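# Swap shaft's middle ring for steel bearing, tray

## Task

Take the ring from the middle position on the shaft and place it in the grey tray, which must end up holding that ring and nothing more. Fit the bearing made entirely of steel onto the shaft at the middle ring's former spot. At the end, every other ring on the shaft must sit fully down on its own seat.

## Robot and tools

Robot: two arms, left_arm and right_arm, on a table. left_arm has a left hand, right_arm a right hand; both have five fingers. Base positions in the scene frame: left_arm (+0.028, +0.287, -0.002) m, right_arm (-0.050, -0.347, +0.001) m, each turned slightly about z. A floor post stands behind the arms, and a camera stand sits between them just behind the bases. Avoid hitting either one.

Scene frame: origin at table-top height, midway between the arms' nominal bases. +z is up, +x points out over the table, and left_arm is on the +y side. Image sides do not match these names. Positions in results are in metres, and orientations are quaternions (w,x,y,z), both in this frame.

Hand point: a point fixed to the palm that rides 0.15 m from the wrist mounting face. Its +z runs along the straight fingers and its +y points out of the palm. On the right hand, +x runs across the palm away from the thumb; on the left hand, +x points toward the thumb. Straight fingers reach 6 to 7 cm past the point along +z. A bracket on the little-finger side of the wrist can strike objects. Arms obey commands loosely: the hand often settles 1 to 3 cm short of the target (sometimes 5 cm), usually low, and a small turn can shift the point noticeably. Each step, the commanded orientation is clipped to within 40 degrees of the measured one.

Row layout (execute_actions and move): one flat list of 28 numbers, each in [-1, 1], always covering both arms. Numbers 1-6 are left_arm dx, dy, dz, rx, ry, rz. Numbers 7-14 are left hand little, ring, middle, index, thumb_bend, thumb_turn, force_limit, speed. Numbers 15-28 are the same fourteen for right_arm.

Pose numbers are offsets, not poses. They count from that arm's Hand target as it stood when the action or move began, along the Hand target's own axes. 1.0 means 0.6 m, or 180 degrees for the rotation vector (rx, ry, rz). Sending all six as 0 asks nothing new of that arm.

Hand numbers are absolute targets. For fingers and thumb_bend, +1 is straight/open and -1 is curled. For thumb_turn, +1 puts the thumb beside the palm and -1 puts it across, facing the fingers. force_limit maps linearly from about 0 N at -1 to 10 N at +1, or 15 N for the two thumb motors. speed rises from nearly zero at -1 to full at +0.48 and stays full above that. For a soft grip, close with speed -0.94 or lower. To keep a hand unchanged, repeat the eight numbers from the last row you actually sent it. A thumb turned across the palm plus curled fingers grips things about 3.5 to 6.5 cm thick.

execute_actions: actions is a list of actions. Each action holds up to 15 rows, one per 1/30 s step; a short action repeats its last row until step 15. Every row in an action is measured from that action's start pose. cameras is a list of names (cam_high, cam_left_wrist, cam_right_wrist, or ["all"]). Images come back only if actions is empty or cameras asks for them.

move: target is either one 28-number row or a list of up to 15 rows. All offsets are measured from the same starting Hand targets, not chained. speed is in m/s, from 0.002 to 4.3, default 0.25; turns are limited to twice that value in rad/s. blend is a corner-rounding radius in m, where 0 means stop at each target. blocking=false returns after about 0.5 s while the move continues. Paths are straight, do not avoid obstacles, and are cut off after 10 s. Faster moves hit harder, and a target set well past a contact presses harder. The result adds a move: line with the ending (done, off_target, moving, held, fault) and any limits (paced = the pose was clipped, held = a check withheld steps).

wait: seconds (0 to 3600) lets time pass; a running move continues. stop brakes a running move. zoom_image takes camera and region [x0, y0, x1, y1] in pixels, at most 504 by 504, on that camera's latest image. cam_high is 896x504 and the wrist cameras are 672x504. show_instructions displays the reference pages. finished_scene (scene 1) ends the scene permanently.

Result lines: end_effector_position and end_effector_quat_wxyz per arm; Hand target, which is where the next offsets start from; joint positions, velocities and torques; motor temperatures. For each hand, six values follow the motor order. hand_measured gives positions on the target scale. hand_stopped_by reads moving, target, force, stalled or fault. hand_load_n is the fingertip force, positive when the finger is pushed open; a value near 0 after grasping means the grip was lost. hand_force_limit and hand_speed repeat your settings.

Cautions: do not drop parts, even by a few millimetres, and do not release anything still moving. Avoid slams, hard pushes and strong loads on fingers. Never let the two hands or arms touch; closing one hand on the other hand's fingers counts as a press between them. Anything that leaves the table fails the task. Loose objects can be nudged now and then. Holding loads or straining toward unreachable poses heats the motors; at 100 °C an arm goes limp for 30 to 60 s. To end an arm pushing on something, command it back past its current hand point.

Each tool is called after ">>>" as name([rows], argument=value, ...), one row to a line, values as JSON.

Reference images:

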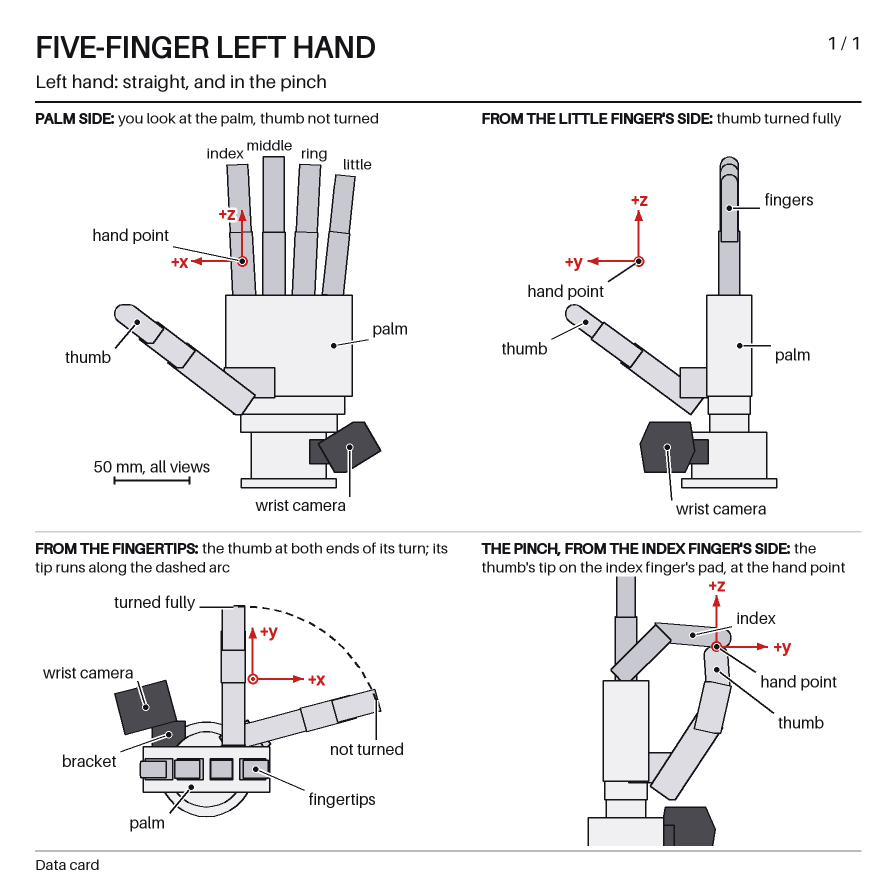

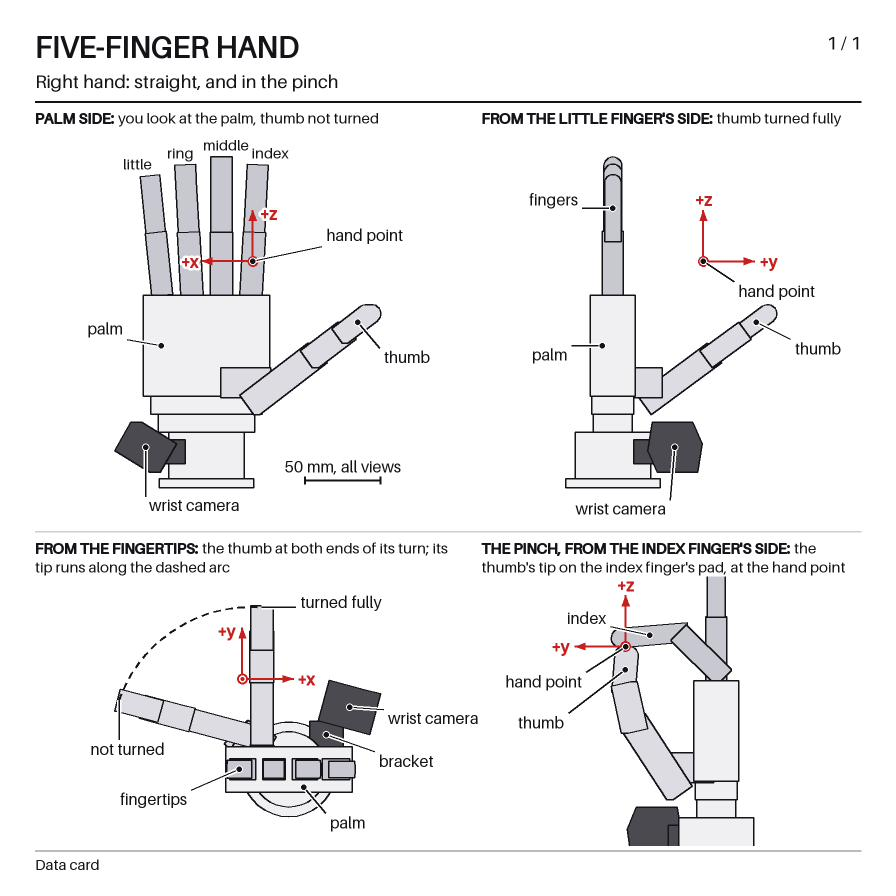

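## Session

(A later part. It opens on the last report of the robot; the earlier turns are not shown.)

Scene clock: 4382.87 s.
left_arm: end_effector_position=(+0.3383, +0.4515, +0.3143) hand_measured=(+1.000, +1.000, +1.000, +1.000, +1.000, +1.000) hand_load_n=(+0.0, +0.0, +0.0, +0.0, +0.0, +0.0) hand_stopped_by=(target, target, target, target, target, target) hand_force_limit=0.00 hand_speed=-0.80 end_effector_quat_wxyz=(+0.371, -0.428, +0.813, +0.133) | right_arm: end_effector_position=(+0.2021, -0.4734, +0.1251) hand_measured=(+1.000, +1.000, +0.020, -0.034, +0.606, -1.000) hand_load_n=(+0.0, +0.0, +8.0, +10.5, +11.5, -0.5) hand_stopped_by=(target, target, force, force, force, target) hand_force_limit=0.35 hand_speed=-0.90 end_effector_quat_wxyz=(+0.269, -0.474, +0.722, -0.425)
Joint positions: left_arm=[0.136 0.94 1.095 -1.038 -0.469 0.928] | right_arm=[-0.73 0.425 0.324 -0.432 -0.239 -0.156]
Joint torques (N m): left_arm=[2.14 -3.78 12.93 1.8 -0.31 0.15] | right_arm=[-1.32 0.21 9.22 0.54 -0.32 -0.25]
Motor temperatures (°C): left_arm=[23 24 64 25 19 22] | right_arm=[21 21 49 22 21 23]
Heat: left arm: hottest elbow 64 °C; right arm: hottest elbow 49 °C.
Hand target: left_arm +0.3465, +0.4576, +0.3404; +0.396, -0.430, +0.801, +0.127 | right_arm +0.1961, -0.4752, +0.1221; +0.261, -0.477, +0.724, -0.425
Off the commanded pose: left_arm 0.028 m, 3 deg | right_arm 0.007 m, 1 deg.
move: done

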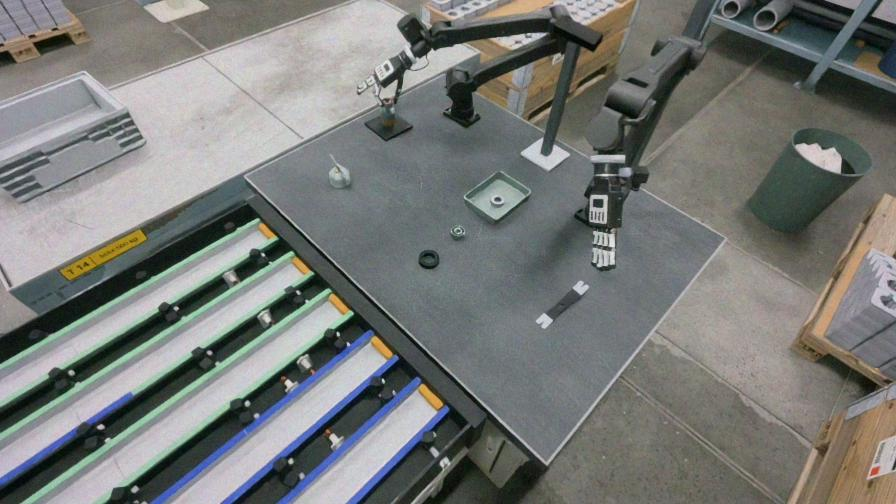

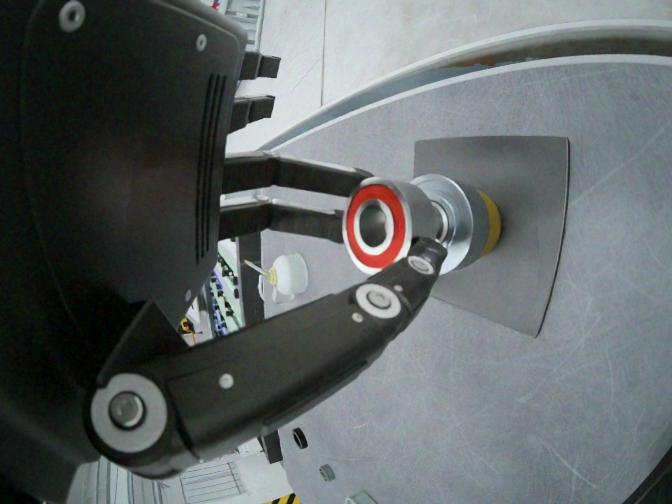

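>>> move(target=[0,0,0,0,0,0,1,1,1,1,1,1,0,-0.8, -0.0001,0.0061,0.0094,0,0,0,1,1,-0.2,-0.2,0.3,-1,0.35,-0.9], speed=0.015, cameras=["cam_high","cam_right_wrist"])

>>> zoom_image(camera="cam_high", region=[376, 90, 400, 118])

>>> zoom_image(camera="cam_right_wrist", region=[340, 160, 480, 280])

Scene clock: 4403.73 s.
left_arm: end_effector_position=(+0.3383, +0.4515, +0.3143) hand_measured=(+1.000, +1.000, +1.000, +1.000, +1.000, +1.000) hand_load_n=(+0.0, +0.0, +0.0, +0.0, +0.0, +0.0) hand_stopped_by=(target, target, target, target, target, target) hand_force_limit=0.00 hand_speed=-0.80 end_effector_quat_wxyz=(+0.371, -0.428, +0.813, +0.133) | right_arm: end_effector_position=(+0.2023, -0.4736, +0.1239) hand_measured=(+1.000, +1.000, +0.020, -0.034, +0.606, -1.000) hand_load_n=(+0.0, +0.0, +6.5, +9.0, +12.5, -0.5) hand_stopped_by=(target, target, force, force, force, target) hand_force_limit=0.35 hand_speed=-0.90 end_effector_quat_wxyz=(+0.269, -0.474, +0.722, -0.426)
Joint positions: left_arm=[0.136 0.94 1.095 -1.038 -0.469 0.928] | right_arm=[-0.73 0.425 0.32 -0.426 -0.239 -0.156]
Joint torques (N m): left_arm=[2.2 -3.78 12.93 1.8 -0.31 0.14] | right_arm=[-1.08 1.9 8.65 1.5 -0.16 -0.24]
Motor temperatures (°C): left_arm=[23 24 64 25 19 22] | right_arm=[21 21 48 21 21 23]
Heat: left arm: hottest elbow 64 °C; right arm: hottest elbow 48 °C.
Hand target: left_arm +0.3465, +0.4576, +0.3404; +0.396, -0.430, +0.801, +0.127 | right_arm +0.1989, -0.4766, +0.1163; +0.261, -0.477, +0.724, -0.425
Off the commanded pose: left_arm 0.028 m, 3 deg | right_arm 0.009 m, 1 deg.
move: done

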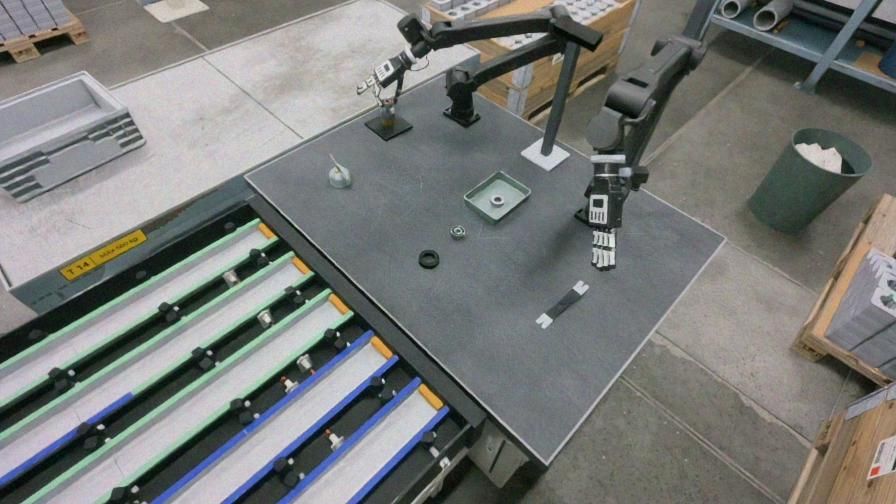

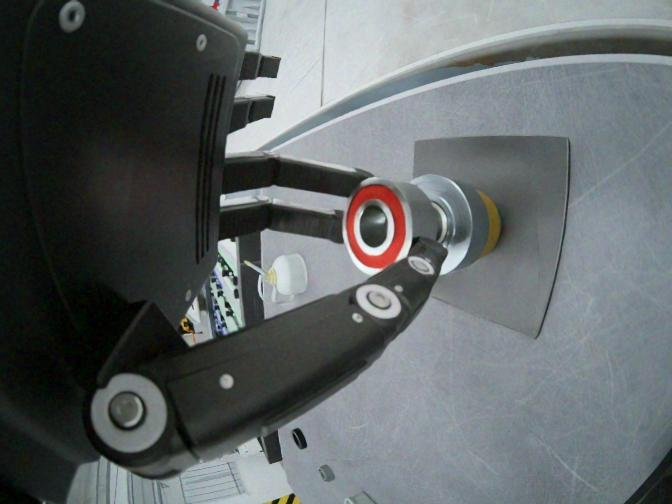

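Scaled by 18.000 from the camera's image (finer frame: 1280x720).

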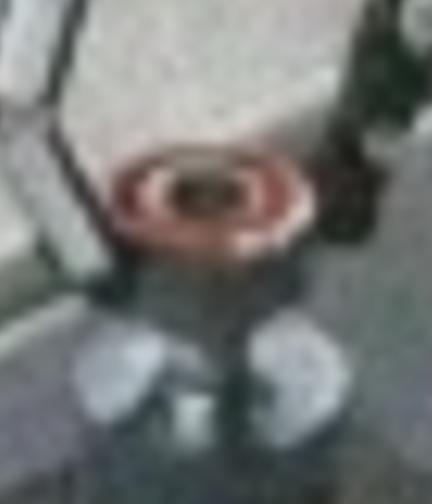

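Scaled by 3.600 from the camera's image (finer frame: 960x720).

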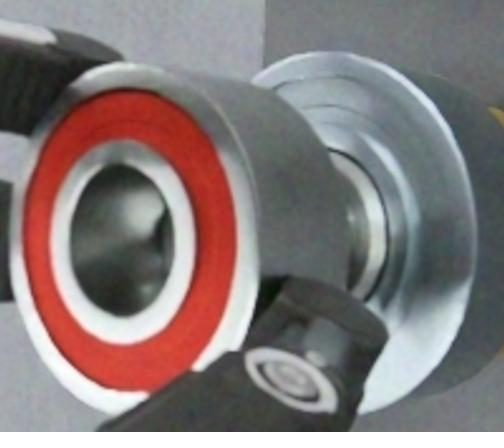

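>>> move(target=[0,0,0,0,0,0,1,1,1,1,1,1,0,-0.8, -0.0003,0.007,0.0079,0,0,0,1,1,-0.2,-0.2,0.3,-1,0.35,-0.9], speed=0.015, cameras=["cam_high","cam_right_wrist"])

>>> zoom_image(camera="cam_high", region=[376, 90, 400, 118])

>>> zoom_image(camera="cam_right_wrist", region=[340, 160, 480, 280])

Scene clock: 4416.27 s.
left_arm: end_effector_position=(+0.3383, +0.4515, +0.3143) hand_measured=(+1.000, +1.000, +1.000, +1.000, +1.000, +1.000) hand_load_n=(+0.0, +0.0, +0.0, +0.5, +0.0, +0.0) hand_stopped_by=(target, target, target, target, target, target) hand_force_limit=0.00 hand_speed=-0.80 end_effector_quat_wxyz=(+0.371, -0.428, +0.813, +0.133) | right_arm: end_effector_position=(+0.2028, -0.4741, +0.1164) hand_measured=(+1.000, +1.000, +0.020, -0.034, +0.606, -1.000) hand_load_n=(+0.0, +0.0, +7.0, +9.0, +13.0, -0.5) hand_stopped_by=(target, target, force, force, force, target) hand_force_limit=0.35 hand_speed=-0.90 end_effector_quat_wxyz=(+0.269, -0.474, +0.723, -0.425)
Joint positions: left_arm=[0.136 0.94 1.095 -1.038 -0.469 0.928] | right_arm=[-0.73 0.437 0.304 -0.401 -0.239 -0.156]
Joint torques (N m): left_arm=[2.2 -3.78 12.92 1.8 -0.31 0.14] | right_arm=[-0.73 2.08 8.83 1.54 -0.06 -0.22]
Motor temperatures (°C): left_arm=[23 24 64 25 19 22] | right_arm=[21 21 48 21 21 23]
Heat: left arm: hottest elbow 64 °C; right arm: hottest elbow 48 °C.
Hand target: left_arm +0.3465, +0.4576, +0.3404; +0.396, -0.430, +0.801, +0.127 | right_arm +0.2007, -0.4774, +0.1102; +0.261, -0.477, +0.724, -0.425
Off the commanded pose: left_arm 0.028 m, 3 deg | right_arm 0.007 m, 1 deg.
move: done

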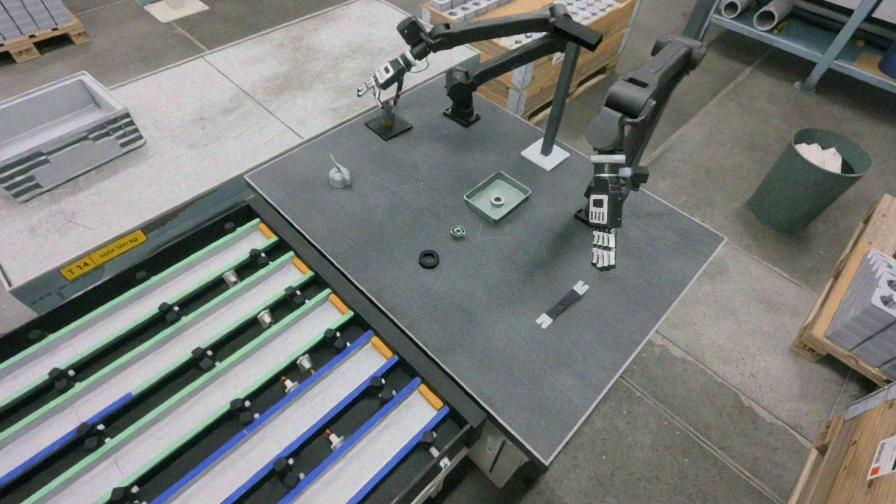

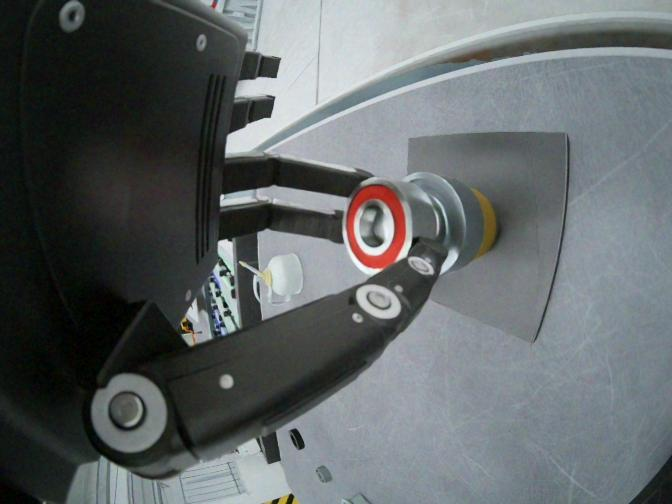

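Scaled by 18.000 from the camera's image (finer frame: 1280x720).

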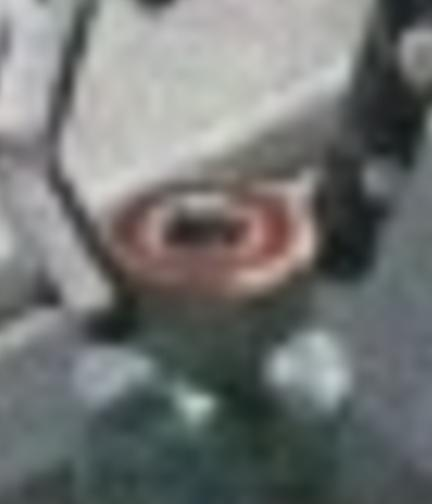

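Scaled by 3.600 from the camera's image (finer frame: 960x720).

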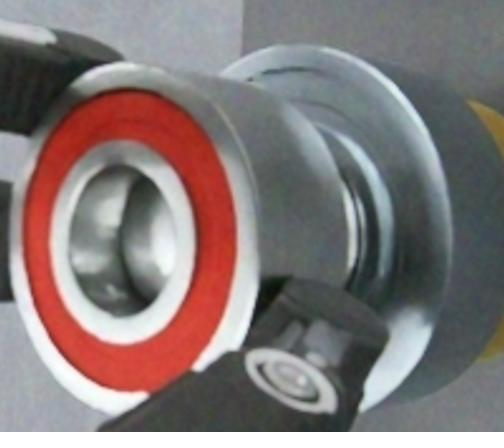

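>>> move(target=[0,0,0,0,0,0,1,1,1,1,1,1,0,-0.8, 0,0.0115,0.0067,0,0,0,1,1,-0.2,-0.2,0.3,-1,0.35,-0.9], speed=0.02, cameras=["cam_high","cam_right_wrist"])

>>> zoom_image(camera="cam_high", region=[376, 90, 400, 118])

>>> zoom_image(camera="cam_right_wrist", region=[340, 160, 480, 280])

Scene clock: 4425.87 s.
left_arm: end_effector_position=(+0.3383, +0.4515, +0.3143) hand_measured=(+1.000, +1.000, +1.000, +1.000, +1.000, +1.000) hand_load_n=(+0.0, +0.0, +0.0, +0.0, +0.0, +0.0) hand_stopped_by=(target, target, target, target, target, target) hand_force_limit=0.00 hand_speed=-0.80 end_effector_quat_wxyz=(+0.371, -0.428, +0.813, +0.133) | right_arm: end_effector_position=(+0.2032, -0.4744, +0.1095) hand_measured=(+1.000, +1.000, +0.020, -0.034, +0.606, -1.000) hand_load_n=(+0.0, +0.0, +6.5, +9.0, +12.5, -0.5) hand_stopped_by=(target, target, force, force, force, target) hand_force_limit=0.35 hand_speed=-0.90 end_effector_quat_wxyz=(+0.269, -0.474, +0.722, -0.426)
Joint positions: left_arm=[0.136 0.94 1.095 -1.038 -0.469 0.928] | right_arm=[-0.73 0.444 0.286 -0.374 -0.239 -0.156]
Joint torques (N m): left_arm=[2.14 -3.78 12.93 1.8 -0.31 0.15] | right_arm=[-0.85 2.61 8.72 1.69 -0.11 -0.22]
Motor temperatures (°C): left_arm=[23 24 64 25 19 22] | right_arm=[21 21 47 22 21 23]
Heat: left arm: hottest elbow 64 °C; right arm: hottest elbow 47 °C.
Hand target: left_arm +0.3465, +0.4576, +0.3404; +0.396, -0.430, +0.801, +0.127 | right_arm +0.2006, -0.4776, +0.1023; +0.261, -0.477, +0.724, -0.425
Off the commanded pose: left_arm 0.028 m, 3 deg | right_arm 0.008 m, 1 deg.
move: done

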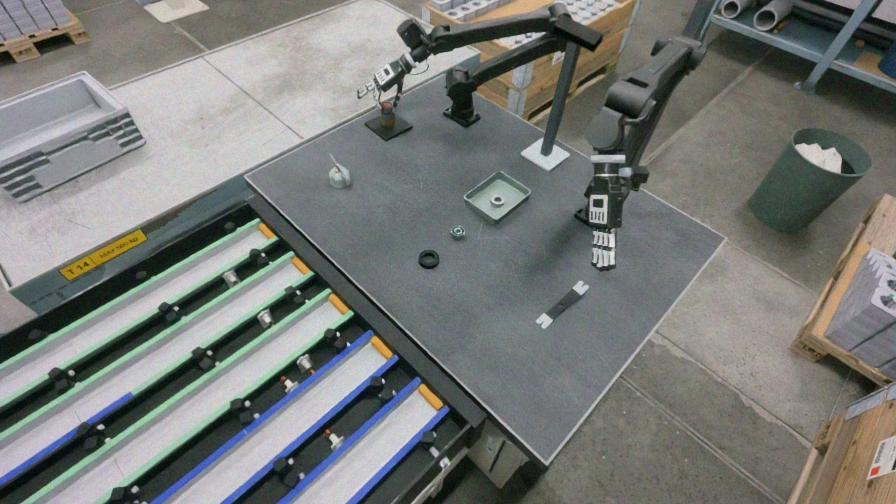

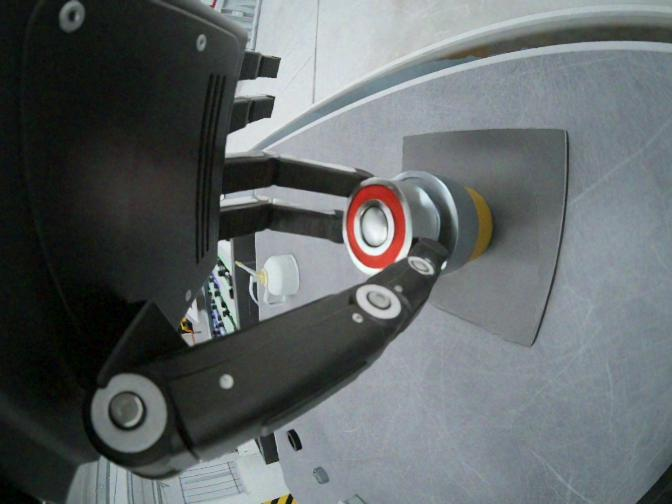

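Scaled by 18.000 from the camera's image (finer frame: 1280x720).

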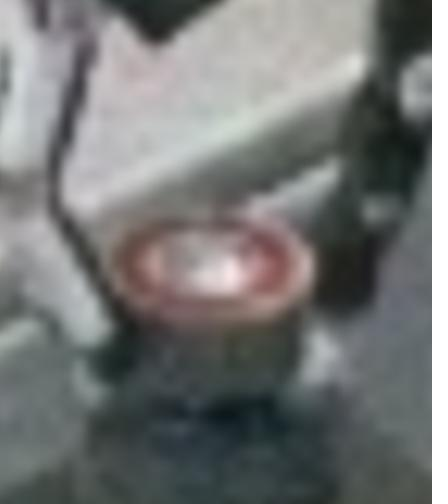

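Scaled by 3.600 from the camera's image (finer frame: 960x720).

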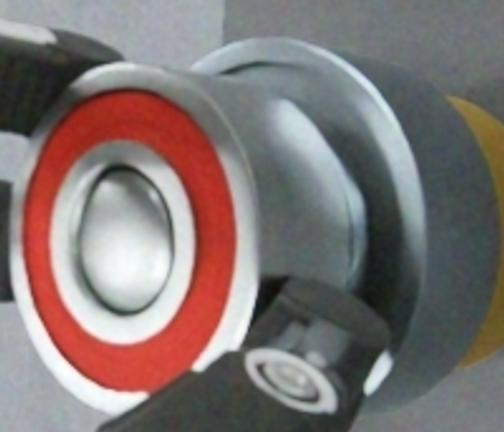

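>>> move(target=[0,0,0,0,0,0,1,1,1,1,1,1,0,-0.8, 0,0.0065,0.0038,0,0,0,1,1,-0.2,-0.2,0.3,-1,0.35,-0.9], speed=0.02, cameras=["cam_high","cam_right_wrist"])

>>> zoom_image(camera="cam_high", region=[376, 94, 400, 122])

>>> zoom_image(camera="cam_right_wrist", region=[340, 160, 480, 280])

Scene clock: 4435.83 s.
left_arm: end_effector_position=(+0.3383, +0.4515, +0.3143) hand_measured=(+1.000, +1.000, +1.000, +1.000, +1.000, +1.000) hand_load_n=(+0.0, +0.0, +0.0, +0.0, +0.0, +0.0) hand_stopped_by=(target, target, target, target, target, target) hand_force_limit=0.00 hand_speed=-0.80 end_effector_quat_wxyz=(+0.371, -0.428, +0.813, +0.133) | right_arm: end_effector_position=(+0.2033, -0.4745, +0.1061) hand_measured=(+1.000, +1.000, +0.020, -0.034, +0.606, -1.000) hand_load_n=(+0.0, +0.0, +6.5, +9.0, +12.5, -0.5) hand_stopped_by=(target, target, force, force, force, target) hand_force_limit=0.35 hand_speed=-0.90 end_effector_quat_wxyz=(+0.269, -0.474, +0.722, -0.426)
Joint positions: left_arm=[0.136 0.94 1.095 -1.038 -0.469 0.928] | right_arm=[-0.73 0.447 0.277 -0.36 -0.239 -0.156]
Joint torques (N m): left_arm=[2.2 -3.78 12.92 1.81 -0.31 0.15] | right_arm=[-0.91 2.61 8.61 1.68 -0.12 -0.23]
Motor temperatures (°C): left_arm=[23 24 64 25 19 22] | right_arm=[21 21 47 22 21 23]
Heat: left arm: hottest elbow 64 °C; right arm: hottest elbow 47 °C.
Hand target: left_arm +0.3465, +0.4576, +0.3404; +0.396, -0.430, +0.801, +0.127 | right_arm +0.2005, -0.4777, +0.0977; +0.261, -0.477, +0.724, -0.425
Off the commanded pose: left_arm 0.028 m, 3 deg | right_arm 0.009 m, 1 deg.
move: done

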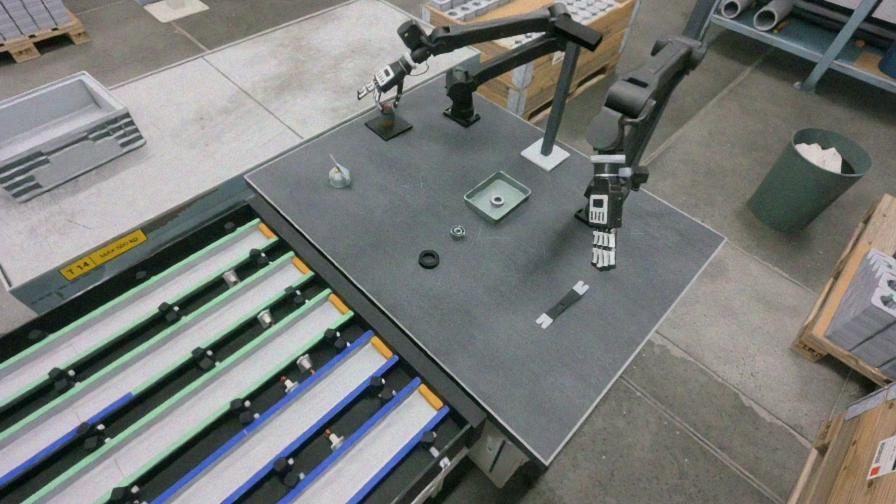

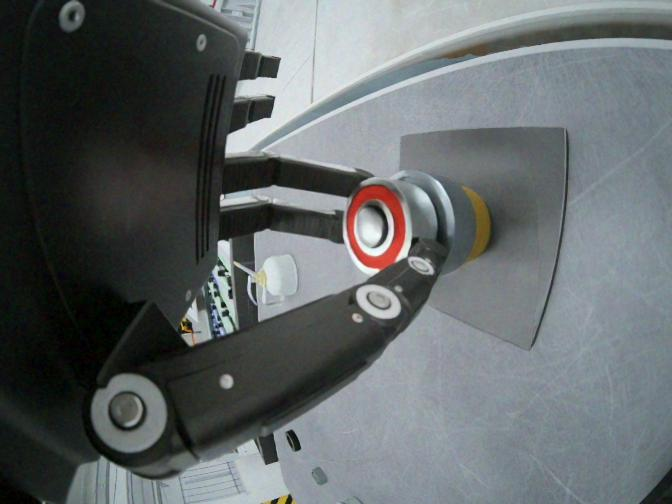

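Scaled by 18.000 from the camera's image (finer frame: 1280x720).

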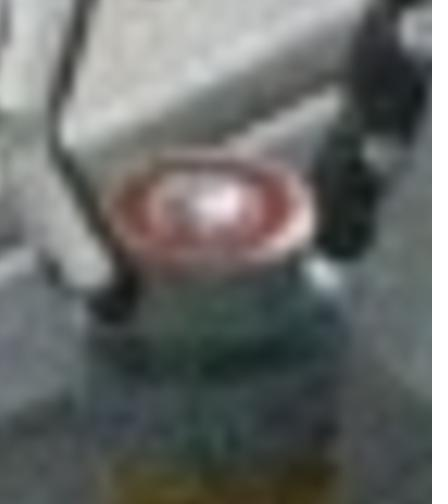

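Scaled by 3.600 from the camera's image (finer frame: 960x720).

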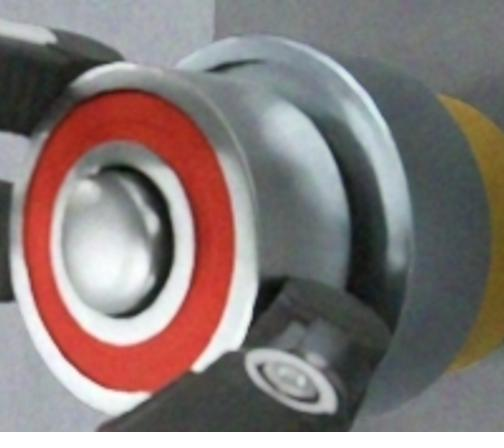

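>>> move(target=[0,0,0,0,0,0,1,1,1,1,1,1,0,-0.8, 0,0.0065,0.0038,0,0,0,1,1,-0.2,-0.2,0.3,-1,0.35,-0.9], speed=0.02, cameras=["cam_high","cam_right_wrist"])

>>> zoom_image(camera="cam_high", region=[376, 94, 400, 122])

>>> zoom_image(camera="cam_right_wrist", region=[340, 160, 480, 280])

Scene clock: 4443.50 s.
left_arm: end_effector_position=(+0.3383, +0.4515, +0.3143) hand_measured=(+1.000, +1.000, +1.000, +1.000, +1.000, +1.000) hand_load_n=(+0.0, +0.0, +0.0, +0.0, +0.0, +0.5) hand_stopped_by=(target, target, target, target, target, target) hand_force_limit=0.00 hand_speed=-0.80 end_effector_quat_wxyz=(+0.371, -0.428, +0.813, +0.133) | right_arm: end_effector_position=(+0.2034, -0.4745, +0.1042) hand_measured=(+1.000, +1.000, +0.020, -0.034, +0.606, -1.000) hand_load_n=(+0.0, +0.0, +6.0, +8.0, +13.0, +0.0) hand_stopped_by=(target, target, force, force, force, target) hand_force_limit=0.35 hand_speed=-0.90 end_effector_quat_wxyz=(+0.269, -0.474, +0.721, -0.427)
Joint positions: left_arm=[0.136 0.94 1.095 -1.038 -0.469 0.928] | right_arm=[-0.73 0.448 0.271 -0.352 -0.239 -0.156]
Joint torques (N m): left_arm=[2.14 -3.78 12.93 1.8 -0.31 0.15] | right_arm=[-1.03 2.49 8.12 1.96 -0.15 -0.23]
Motor temperatures (°C): left_arm=[23 24 64 25 19 22] | right_arm=[21 21 46 22 21 23]
Heat: left arm: hottest elbow 64 °C; right arm: hottest elbow 46 °C.
Hand target: left_arm +0.3465, +0.4576, +0.3404; +0.396, -0.430, +0.801, +0.127 | right_arm +0.2005, -0.4778, +0.0931; +0.261, -0.477, +0.724, -0.425
Off the commanded pose: left_arm 0.028 m, 3 deg | right_arm 0.012 m, 1 deg.
move: off_target (right_arm)

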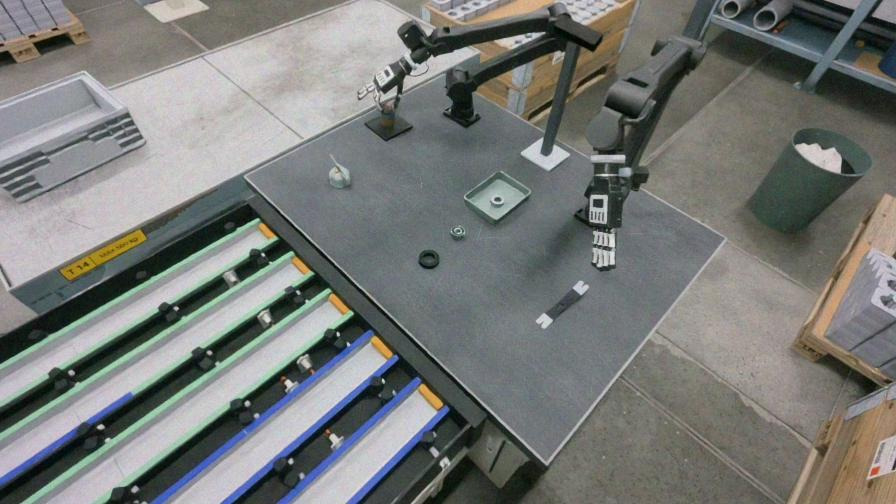

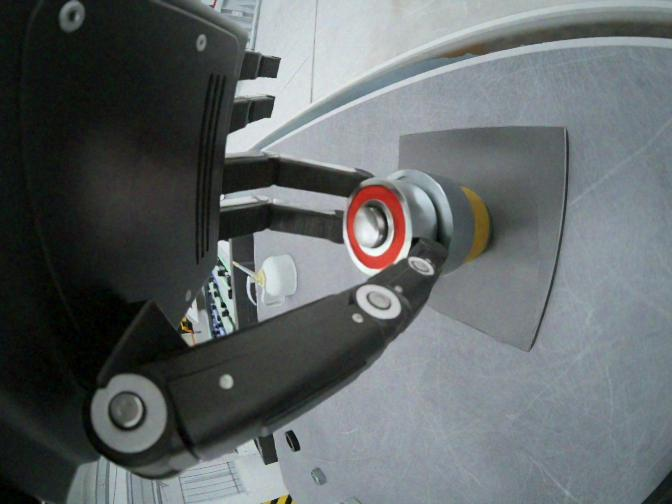

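Scaled by 18.000 from the camera's image (finer frame: 1280x720).

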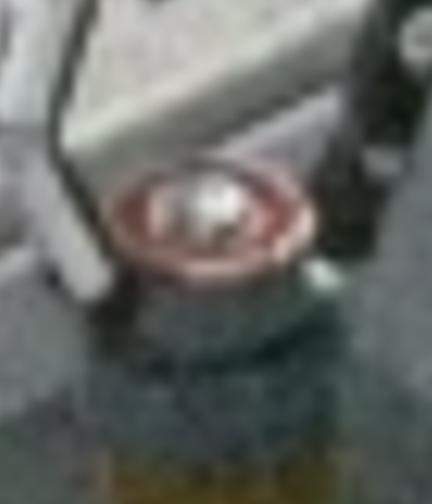

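Scaled by 3.600 from the camera's image (finer frame: 960x720).

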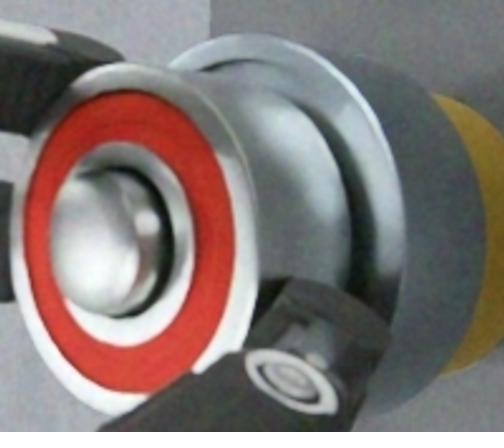

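>>> move(target=[0,0,0,0,0,0,1,1,1,1,1,1,0,-0.8, 0,0.0043,0.0025,0,0,0,1,1,-0.2,-0.2,0.3,-1,0.35,-0.9], speed=0.02, cameras=["cam_high","cam_right_wrist"])

>>> zoom_image(camera="cam_high", region=[376, 94, 400, 122])

>>> zoom_image(camera="cam_right_wrist", region=[340, 160, 480, 280])

Scene clock: 4455.60 s.
left_arm: end_effector_position=(+0.3383, +0.4515, +0.3143) hand_measured=(+1.000, +1.000, +1.000, +1.000, +1.000, +1.000) hand_load_n=(+0.0, -0.5, +0.0, +0.0, +0.0, +0.0) hand_stopped_by=(target, target, target, target, target, target) hand_force_limit=0.00 hand_speed=-0.80 end_effector_quat_wxyz=(+0.371, -0.428, +0.813, +0.133) | right_arm: end_effector_position=(+0.2037, -0.4742, +0.1039) hand_measured=(+1.000, +1.000, +0.020, -0.034, +0.606, -1.000) hand_load_n=(+0.0, +0.0, +4.5, +7.5, +13.5, +0.0) hand_stopped_by=(target, target, force, force, force, target) hand_force_limit=0.35 hand_speed=-0.90 end_effector_quat_wxyz=(+0.270, -0.474, +0.721, -0.427)
Joint positions: left_arm=[0.136 0.94 1.095 -1.038 -0.469 0.928] | right_arm=[-0.73 0.448 0.269 -0.349 -0.241 -0.156]
Joint torques (N m): left_arm=[2.14 -3.72 12.93 1.8 -0.31 0.15] | right_arm=[-1.03 2.73 7.73 2.19 -0.08 -0.22]
Motor temperatures (°C): left_arm=[23 24 64 25 19 22] | right_arm=[21 21 44 22 21 23]
Heat: left arm: hottest elbow 64 °C; right arm: hottest elbow 44 °C.
Hand target: left_arm +0.3465, +0.4576, +0.3404; +0.396, -0.430, +0.801, +0.127 | right_arm +0.2005, -0.4779, +0.0901; +0.261, -0.477, +0.724, -0.425
Off the commanded pose: left_arm 0.028 m, 3 deg | right_arm 0.015 m, 1 deg.
move: off_target (right_arm)

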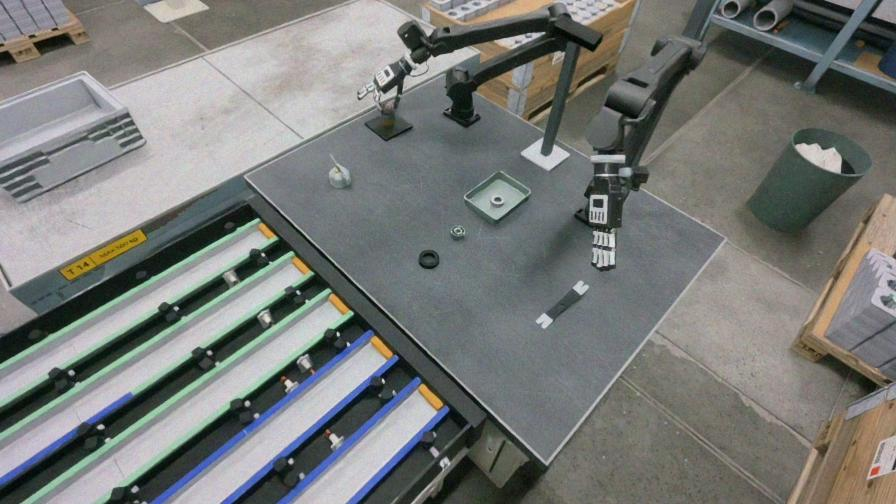

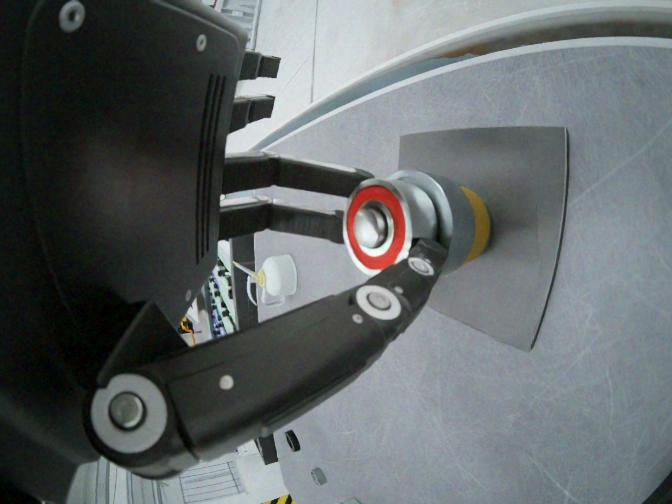

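Scaled by 18.000 from the camera's image (finer frame: 1280x720).

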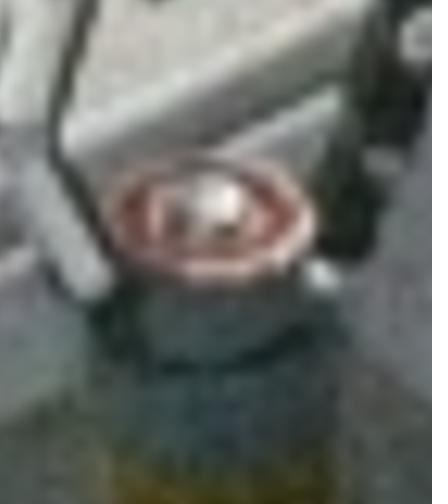

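Scaled by 3.600 from the camera's image (finer frame: 960x720).

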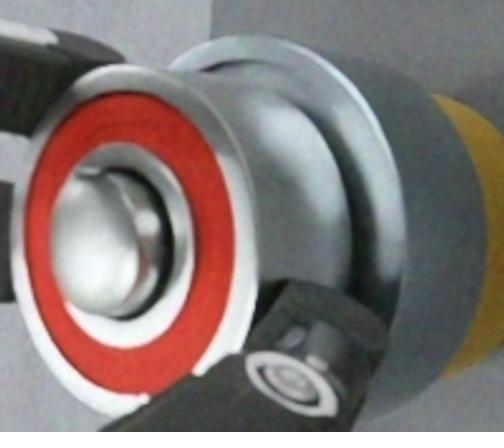

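>>> move(target=[0,0,0,0,0,0,1,1,1,1,1,1,0,-0.8, -0.0025,-0.0157,-0.0064,0,0,0,1,1,-0.2,-0.2,0.3,-1,0.35,-0.9], speed=0.02)

>>> move(target=[0,0,0,0,0,0,1,1,1,1,1,1,0,-0.8, 0,0,0,0,0,0,1,1,0.3,0.3,0.75,-1,0.2,-0.85], speed=0.02, cameras=["cam_high","cam_right_wrist"])

>>> zoom_image(camera="cam_high", region=[376, 94, 400, 122])

>>> zoom_image(camera="cam_right_wrist", region=[320, 160, 480, 280])

Scene clock: 4474.27 s.
left_arm: end_effector_position=(+0.3383, +0.4515, +0.3143) hand_measured=(+1.000, +1.000, +1.000, +1.000, +1.000, +1.000) hand_load_n=(+0.0, +0.0, +0.0, +0.0, +0.0, +0.0) hand_stopped_by=(target, target, target, target, target, target) hand_force_limit=0.00 hand_speed=-0.80 end_effector_quat_wxyz=(+0.371, -0.428, +0.813, +0.133) | right_arm: end_effector_position=(+0.2034, -0.4748, +0.1038) hand_measured=(+1.000, +1.000, +0.020, -0.034, +0.606, -1.000) hand_load_n=(+0.0, +0.0, +4.5, +8.0, +13.0, +0.0) hand_stopped_by=(target, target, force, force, force, target) hand_force_limit=0.35 hand_speed=-0.90 end_effector_quat_wxyz=(+0.269, -0.474, +0.721, -0.428)
Joint positions: left_arm=[0.136 0.94 1.095 -1.038 -0.469 0.928] | right_arm=[-0.73 0.448 0.269 -0.349 -0.238 -0.156]
Joint torques (N m): left_arm=[2.14 -3.72 12.93 1.81 -0.31 0.15] | right_arm=[0.09 2.67 9.47 1.26 0.21 -0.15]
Motor temperatures (°C): left_arm=[23 24 64 25 19 22] | right_arm=[21 21 44 22 21 23]
Heat: left arm: hottest elbow 64 °C; right arm: hottest elbow 44 °C.
Hand target: left_arm +0.3465, +0.4576, +0.3404; +0.396, -0.430, +0.801, +0.127 | right_arm +0.2025, -0.4768, +0.1002; +0.261, -0.477, +0.724, -0.425
Off the commanded pose: left_arm 0.028 m, 3 deg | right_arm 0.004 m, 1 deg.
move: done

Scene clock: 4475.33 s.
left_arm: end_effector_position=(+0.3383, +0.4515, +0.3143) hand_measured=(+1.000, +1.000, +1.000, +1.000, +1.000, +1.000) hand_load_n=(+0.0, +0.0, +0.0, +0.0, +0.0, +0.0) hand_stopped_by=(target, target, target, target, target, target) hand_force_limit=0.00 hand_speed=-0.80 end_effector_quat_wxyz=(+0.371, -0.428, +0.813, +0.133) | right_arm: end_effector_position=(+0.2025, -0.4762, +0.1011) hand_measured=(+1.000, +1.000, +0.300, +0.300, +0.750, -1.000) hand_load_n=(+0.0, +0.0, +0.0, +0.0, +0.0, +0.5) hand_stopped_by=(target, target, target, target, target, target) hand_force_limit=0.20 hand_speed=-0.85 end_effector_quat_wxyz=(+0.264, -0.473, +0.725, -0.425)
Joint positions: left_arm=[0.136 0.94 1.095 -1.038 -0.469 0.928] | right_arm=[-0.73 0.457 0.269 -0.349 -0.229 -0.156]
Joint torques (N m): left_arm=[2.14 -3.72 12.93 1.81 -0.31 0.15] | right_arm=[-0.03 1.79 9.47 1.28 -0.11 -0.15]
Motor temperatures (°C): left_arm=[23 24 64 25 19 22] | right_arm=[21 21 45 22 21 23]
Heat: left arm: hottest elbow 64 °C; right arm: hottest elbow 45 °C.
Hand target: left_arm +0.3465, +0.4576, +0.3404; +0.396, -0.430, +0.801, +0.127 | right_arm +0.2025, -0.4768, +0.1002; +0.261, -0.477, +0.724, -0.425
Off the commanded pose: left_arm 0.028 m, 3 deg | right_arm 0.001 m, 1 deg.
move: done

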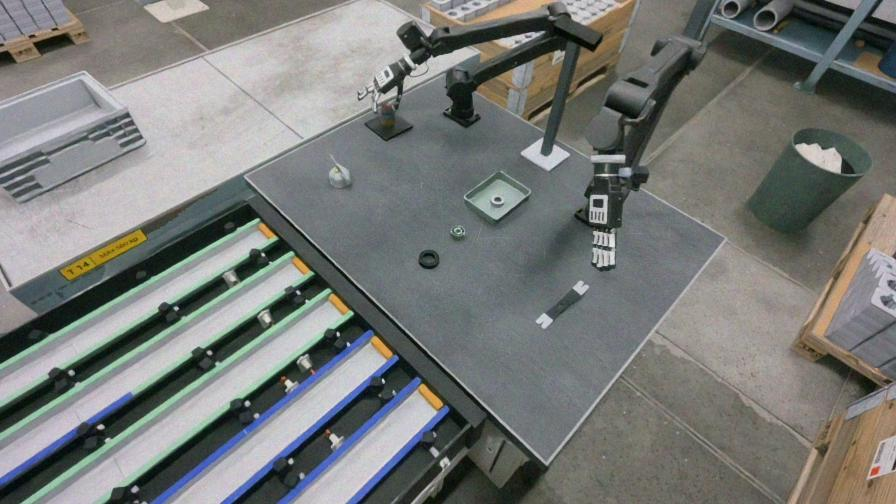

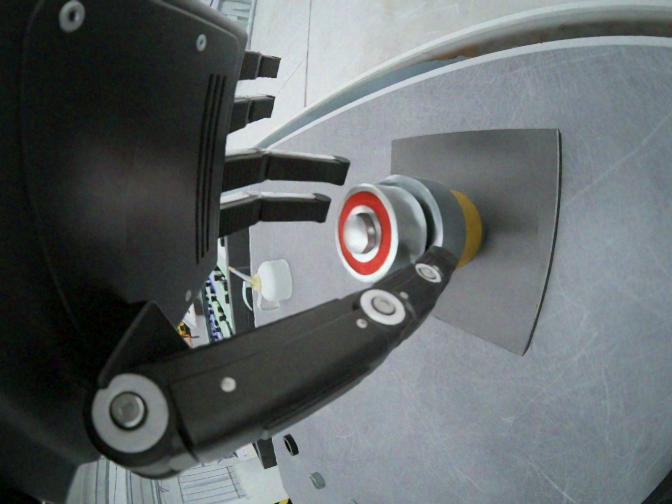

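Scaled by 18.000 from the camera's image (finer frame: 1280x720).

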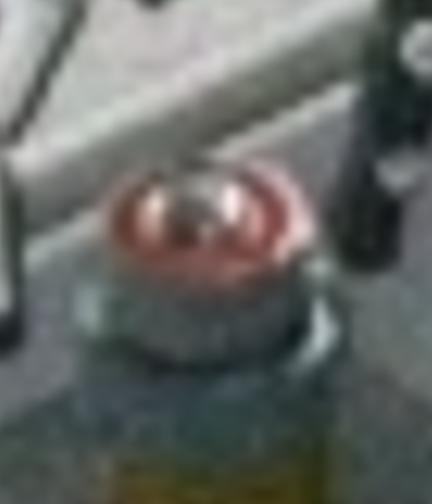

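Scaled by 3.150 from the camera's image (finer frame: 960x720).

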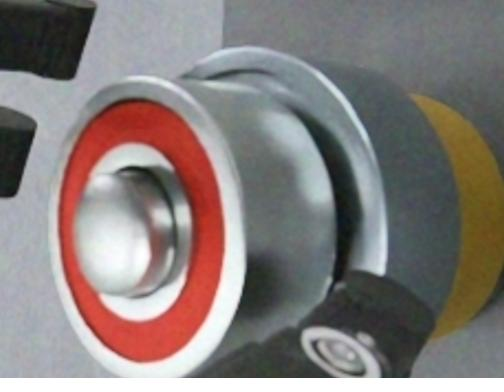

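>>> move(target=[0,0,0,0,0,0,1,1,1,1,1,1,0,-0.8, 0,0,0,0,0,0,1,1,0.45,0.45,0.9,-1,0.2,-0.85], speed=0.02)

Scene clock: 4482.40 s.
left_arm: end_effector_position=(+0.3383, +0.4515, +0.3143) hand_measured=(+1.000, +1.000, +1.000, +1.000, +1.000, +1.000) hand_load_n=(+0.0, +0.0, +0.0, +0.0, +0.0, +0.0) hand_stopped_by=(target, target, target, target, target, target) hand_force_limit=0.00 hand_speed=-0.80 end_effector_quat_wxyz=(+0.371, -0.428, +0.813, +0.133) | right_arm: end_effector_position=(+0.2025, -0.4762, +0.1011) hand_measured=(+1.000, +1.000, +0.450, +0.450, +0.900, -1.000) hand_load_n=(+0.0, +0.0, +0.0, +0.0, +0.0, +0.0) hand_stopped_by=(target, target, target, target, target, target) hand_force_limit=0.20 hand_speed=-0.85 end_effector_quat_wxyz=(+0.264, -0.473, +0.725, -0.425)
Joint positions: left_arm=[0.136 0.94 1.095 -1.038 -0.469 0.928] | right_arm=[-0.73 0.457 0.269 -0.349 -0.229 -0.156]
Joint torques (N m): left_arm=[2.14 -3.78 12.92 1.81 -0.31 0.15] | right_arm=[0.03 1.61 9.47 1.29 -0.11 -0.15]
Motor temperatures (°C): left_arm=[23 24 64 25 19 22] | right_arm=[21 21 45 22 21 23]
Heat: left arm: hottest elbow 64 °C; right arm: hottest elbow 45 °C.
Hand target: left_arm +0.3465, +0.4576, +0.3404; +0.396, -0.430, +0.801, +0.127 | right_arm +0.2025, -0.4768, +0.1002; +0.261, -0.477, +0.724, -0.425
Off the commanded pose: left_arm 0.028 m, 3 deg | right_arm 0.001 m, 1 deg.
move: done

>>> move([
  [0,0,0,0,0,0,1,1,1,1,1,1,0,-0.8, 0.0038,-0.0412,-0.012,0,0,0,1,1,0.45,0.45,0.9,-1,0.2,-0.85],
  [0,0,0,0,0,0,1,1,1,1,1,1,0,-0.8, 0.0091,-0.2068,-0.1085,0,0,0,1,1,0.45,0.45,0.9,-1,0.2,-0.85],
], speed=0.08, blend=0.01, cameras=["cam_high","cam_right_wrist"])

>>> zoom_image(camera="cam_high", region=[370, 90, 410, 140])

Scene clock: 4495.77 s.
left_arm: end_effector_position=(+0.3383, +0.4515, +0.3143) hand_measured=(+1.000, +1.000, +1.000, +1.000, +1.000, +1.000) hand_load_n=(+0.0, +0.0, +0.0, +0.0, +0.0, +0.0) hand_stopped_by=(target, target, target, target, target, target) hand_force_limit=0.00 hand_speed=-0.80 end_effector_quat_wxyz=(+0.371, -0.428, +0.813, +0.133) | right_arm: end_effector_position=(+0.2020, -0.4767, +0.2120) hand_measured=(+1.000, +1.000, +0.450, +0.450, +0.900, -1.000) hand_load_n=(+0.0, +0.0, +0.0, +0.0, +0.0, +0.0) hand_stopped_by=(target, target, target, target, target, target) hand_force_limit=0.20 hand_speed=-0.85 end_effector_quat_wxyz=(+0.257, -0.475, +0.736, -0.408)
Joint positions: left_arm=[0.136 0.94 1.095 -1.038 -0.469 0.928] | right_arm=[-0.73 0.472 0.585 -0.692 -0.225 -0.156]
Joint torques (N m): left_arm=[2.14 -3.78 12.93 1.81 -0.31 0.15] | right_arm=[0.15 1.44 13.53 0.79 -0.23 -0.14]
Motor temperatures (°C): left_arm=[23 24 64 25 19 22] | right_arm=[21 21 46 22 21 23]
Heat: left arm: hottest elbow 64 °C; right arm: hottest elbow 46 °C.
Hand target: left_arm +0.3465, +0.4576, +0.3404; +0.396, -0.430, +0.801, +0.127 | right_arm +0.2074, -0.4808, +0.2403; +0.261, -0.477, +0.724, -0.425
Off the commanded pose: left_arm 0.028 m, 3 deg | right_arm 0.029 m, 2 deg.
move: off_target (right_arm)

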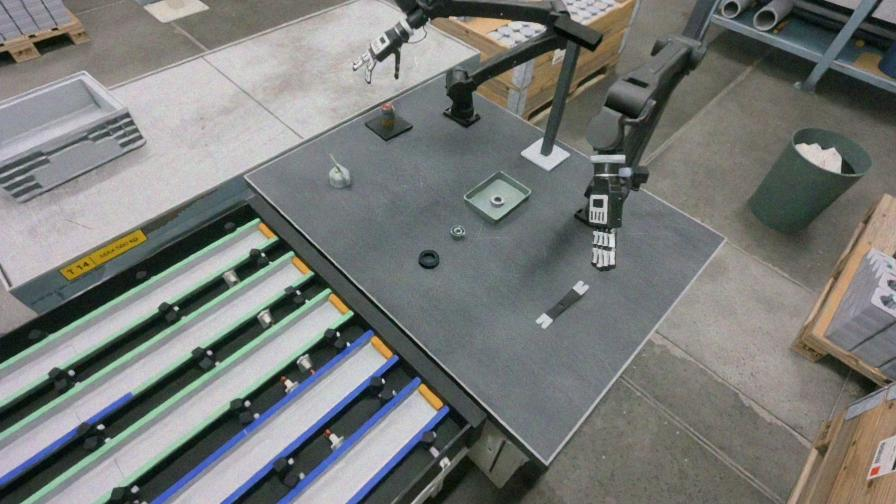

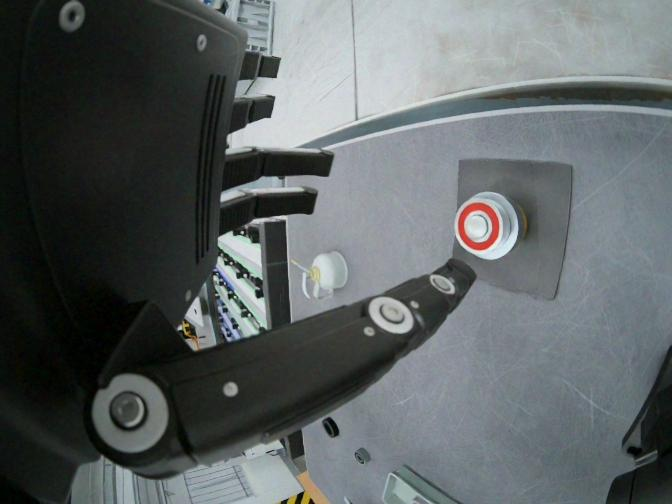

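Scaled by 10.080 from the camera's image (finer frame: 1280x720).

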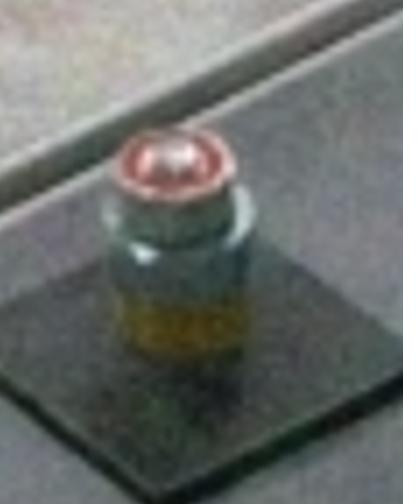

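>>> zoom_image(camera="cam_right_wrist", region=[430, 160, 550, 290])

>>> zoom_image(camera="cam_high", region=[450, 160, 550, 240])

Scaled by 3.877 from the camera's image (finer frame: 960x720).

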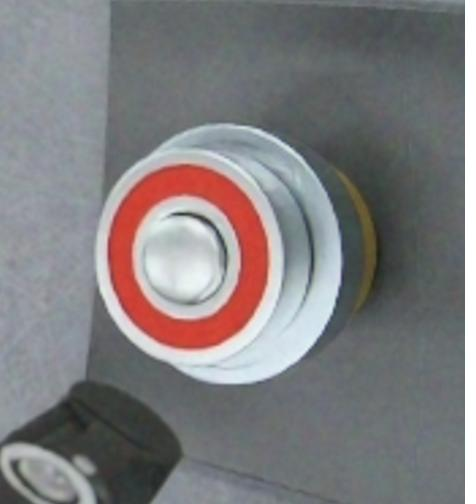

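Scaled by 5.040 from the camera's image (finer frame: 1280x720).

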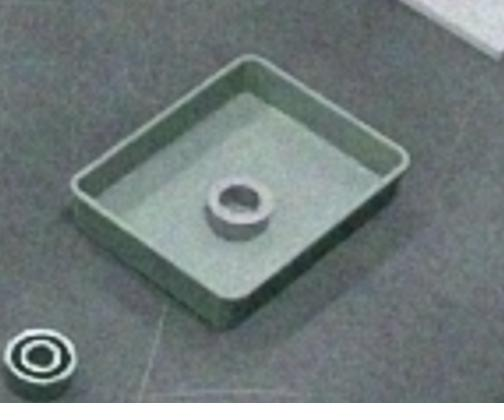

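>>> finished_scene()

The scene is finished: the task was done.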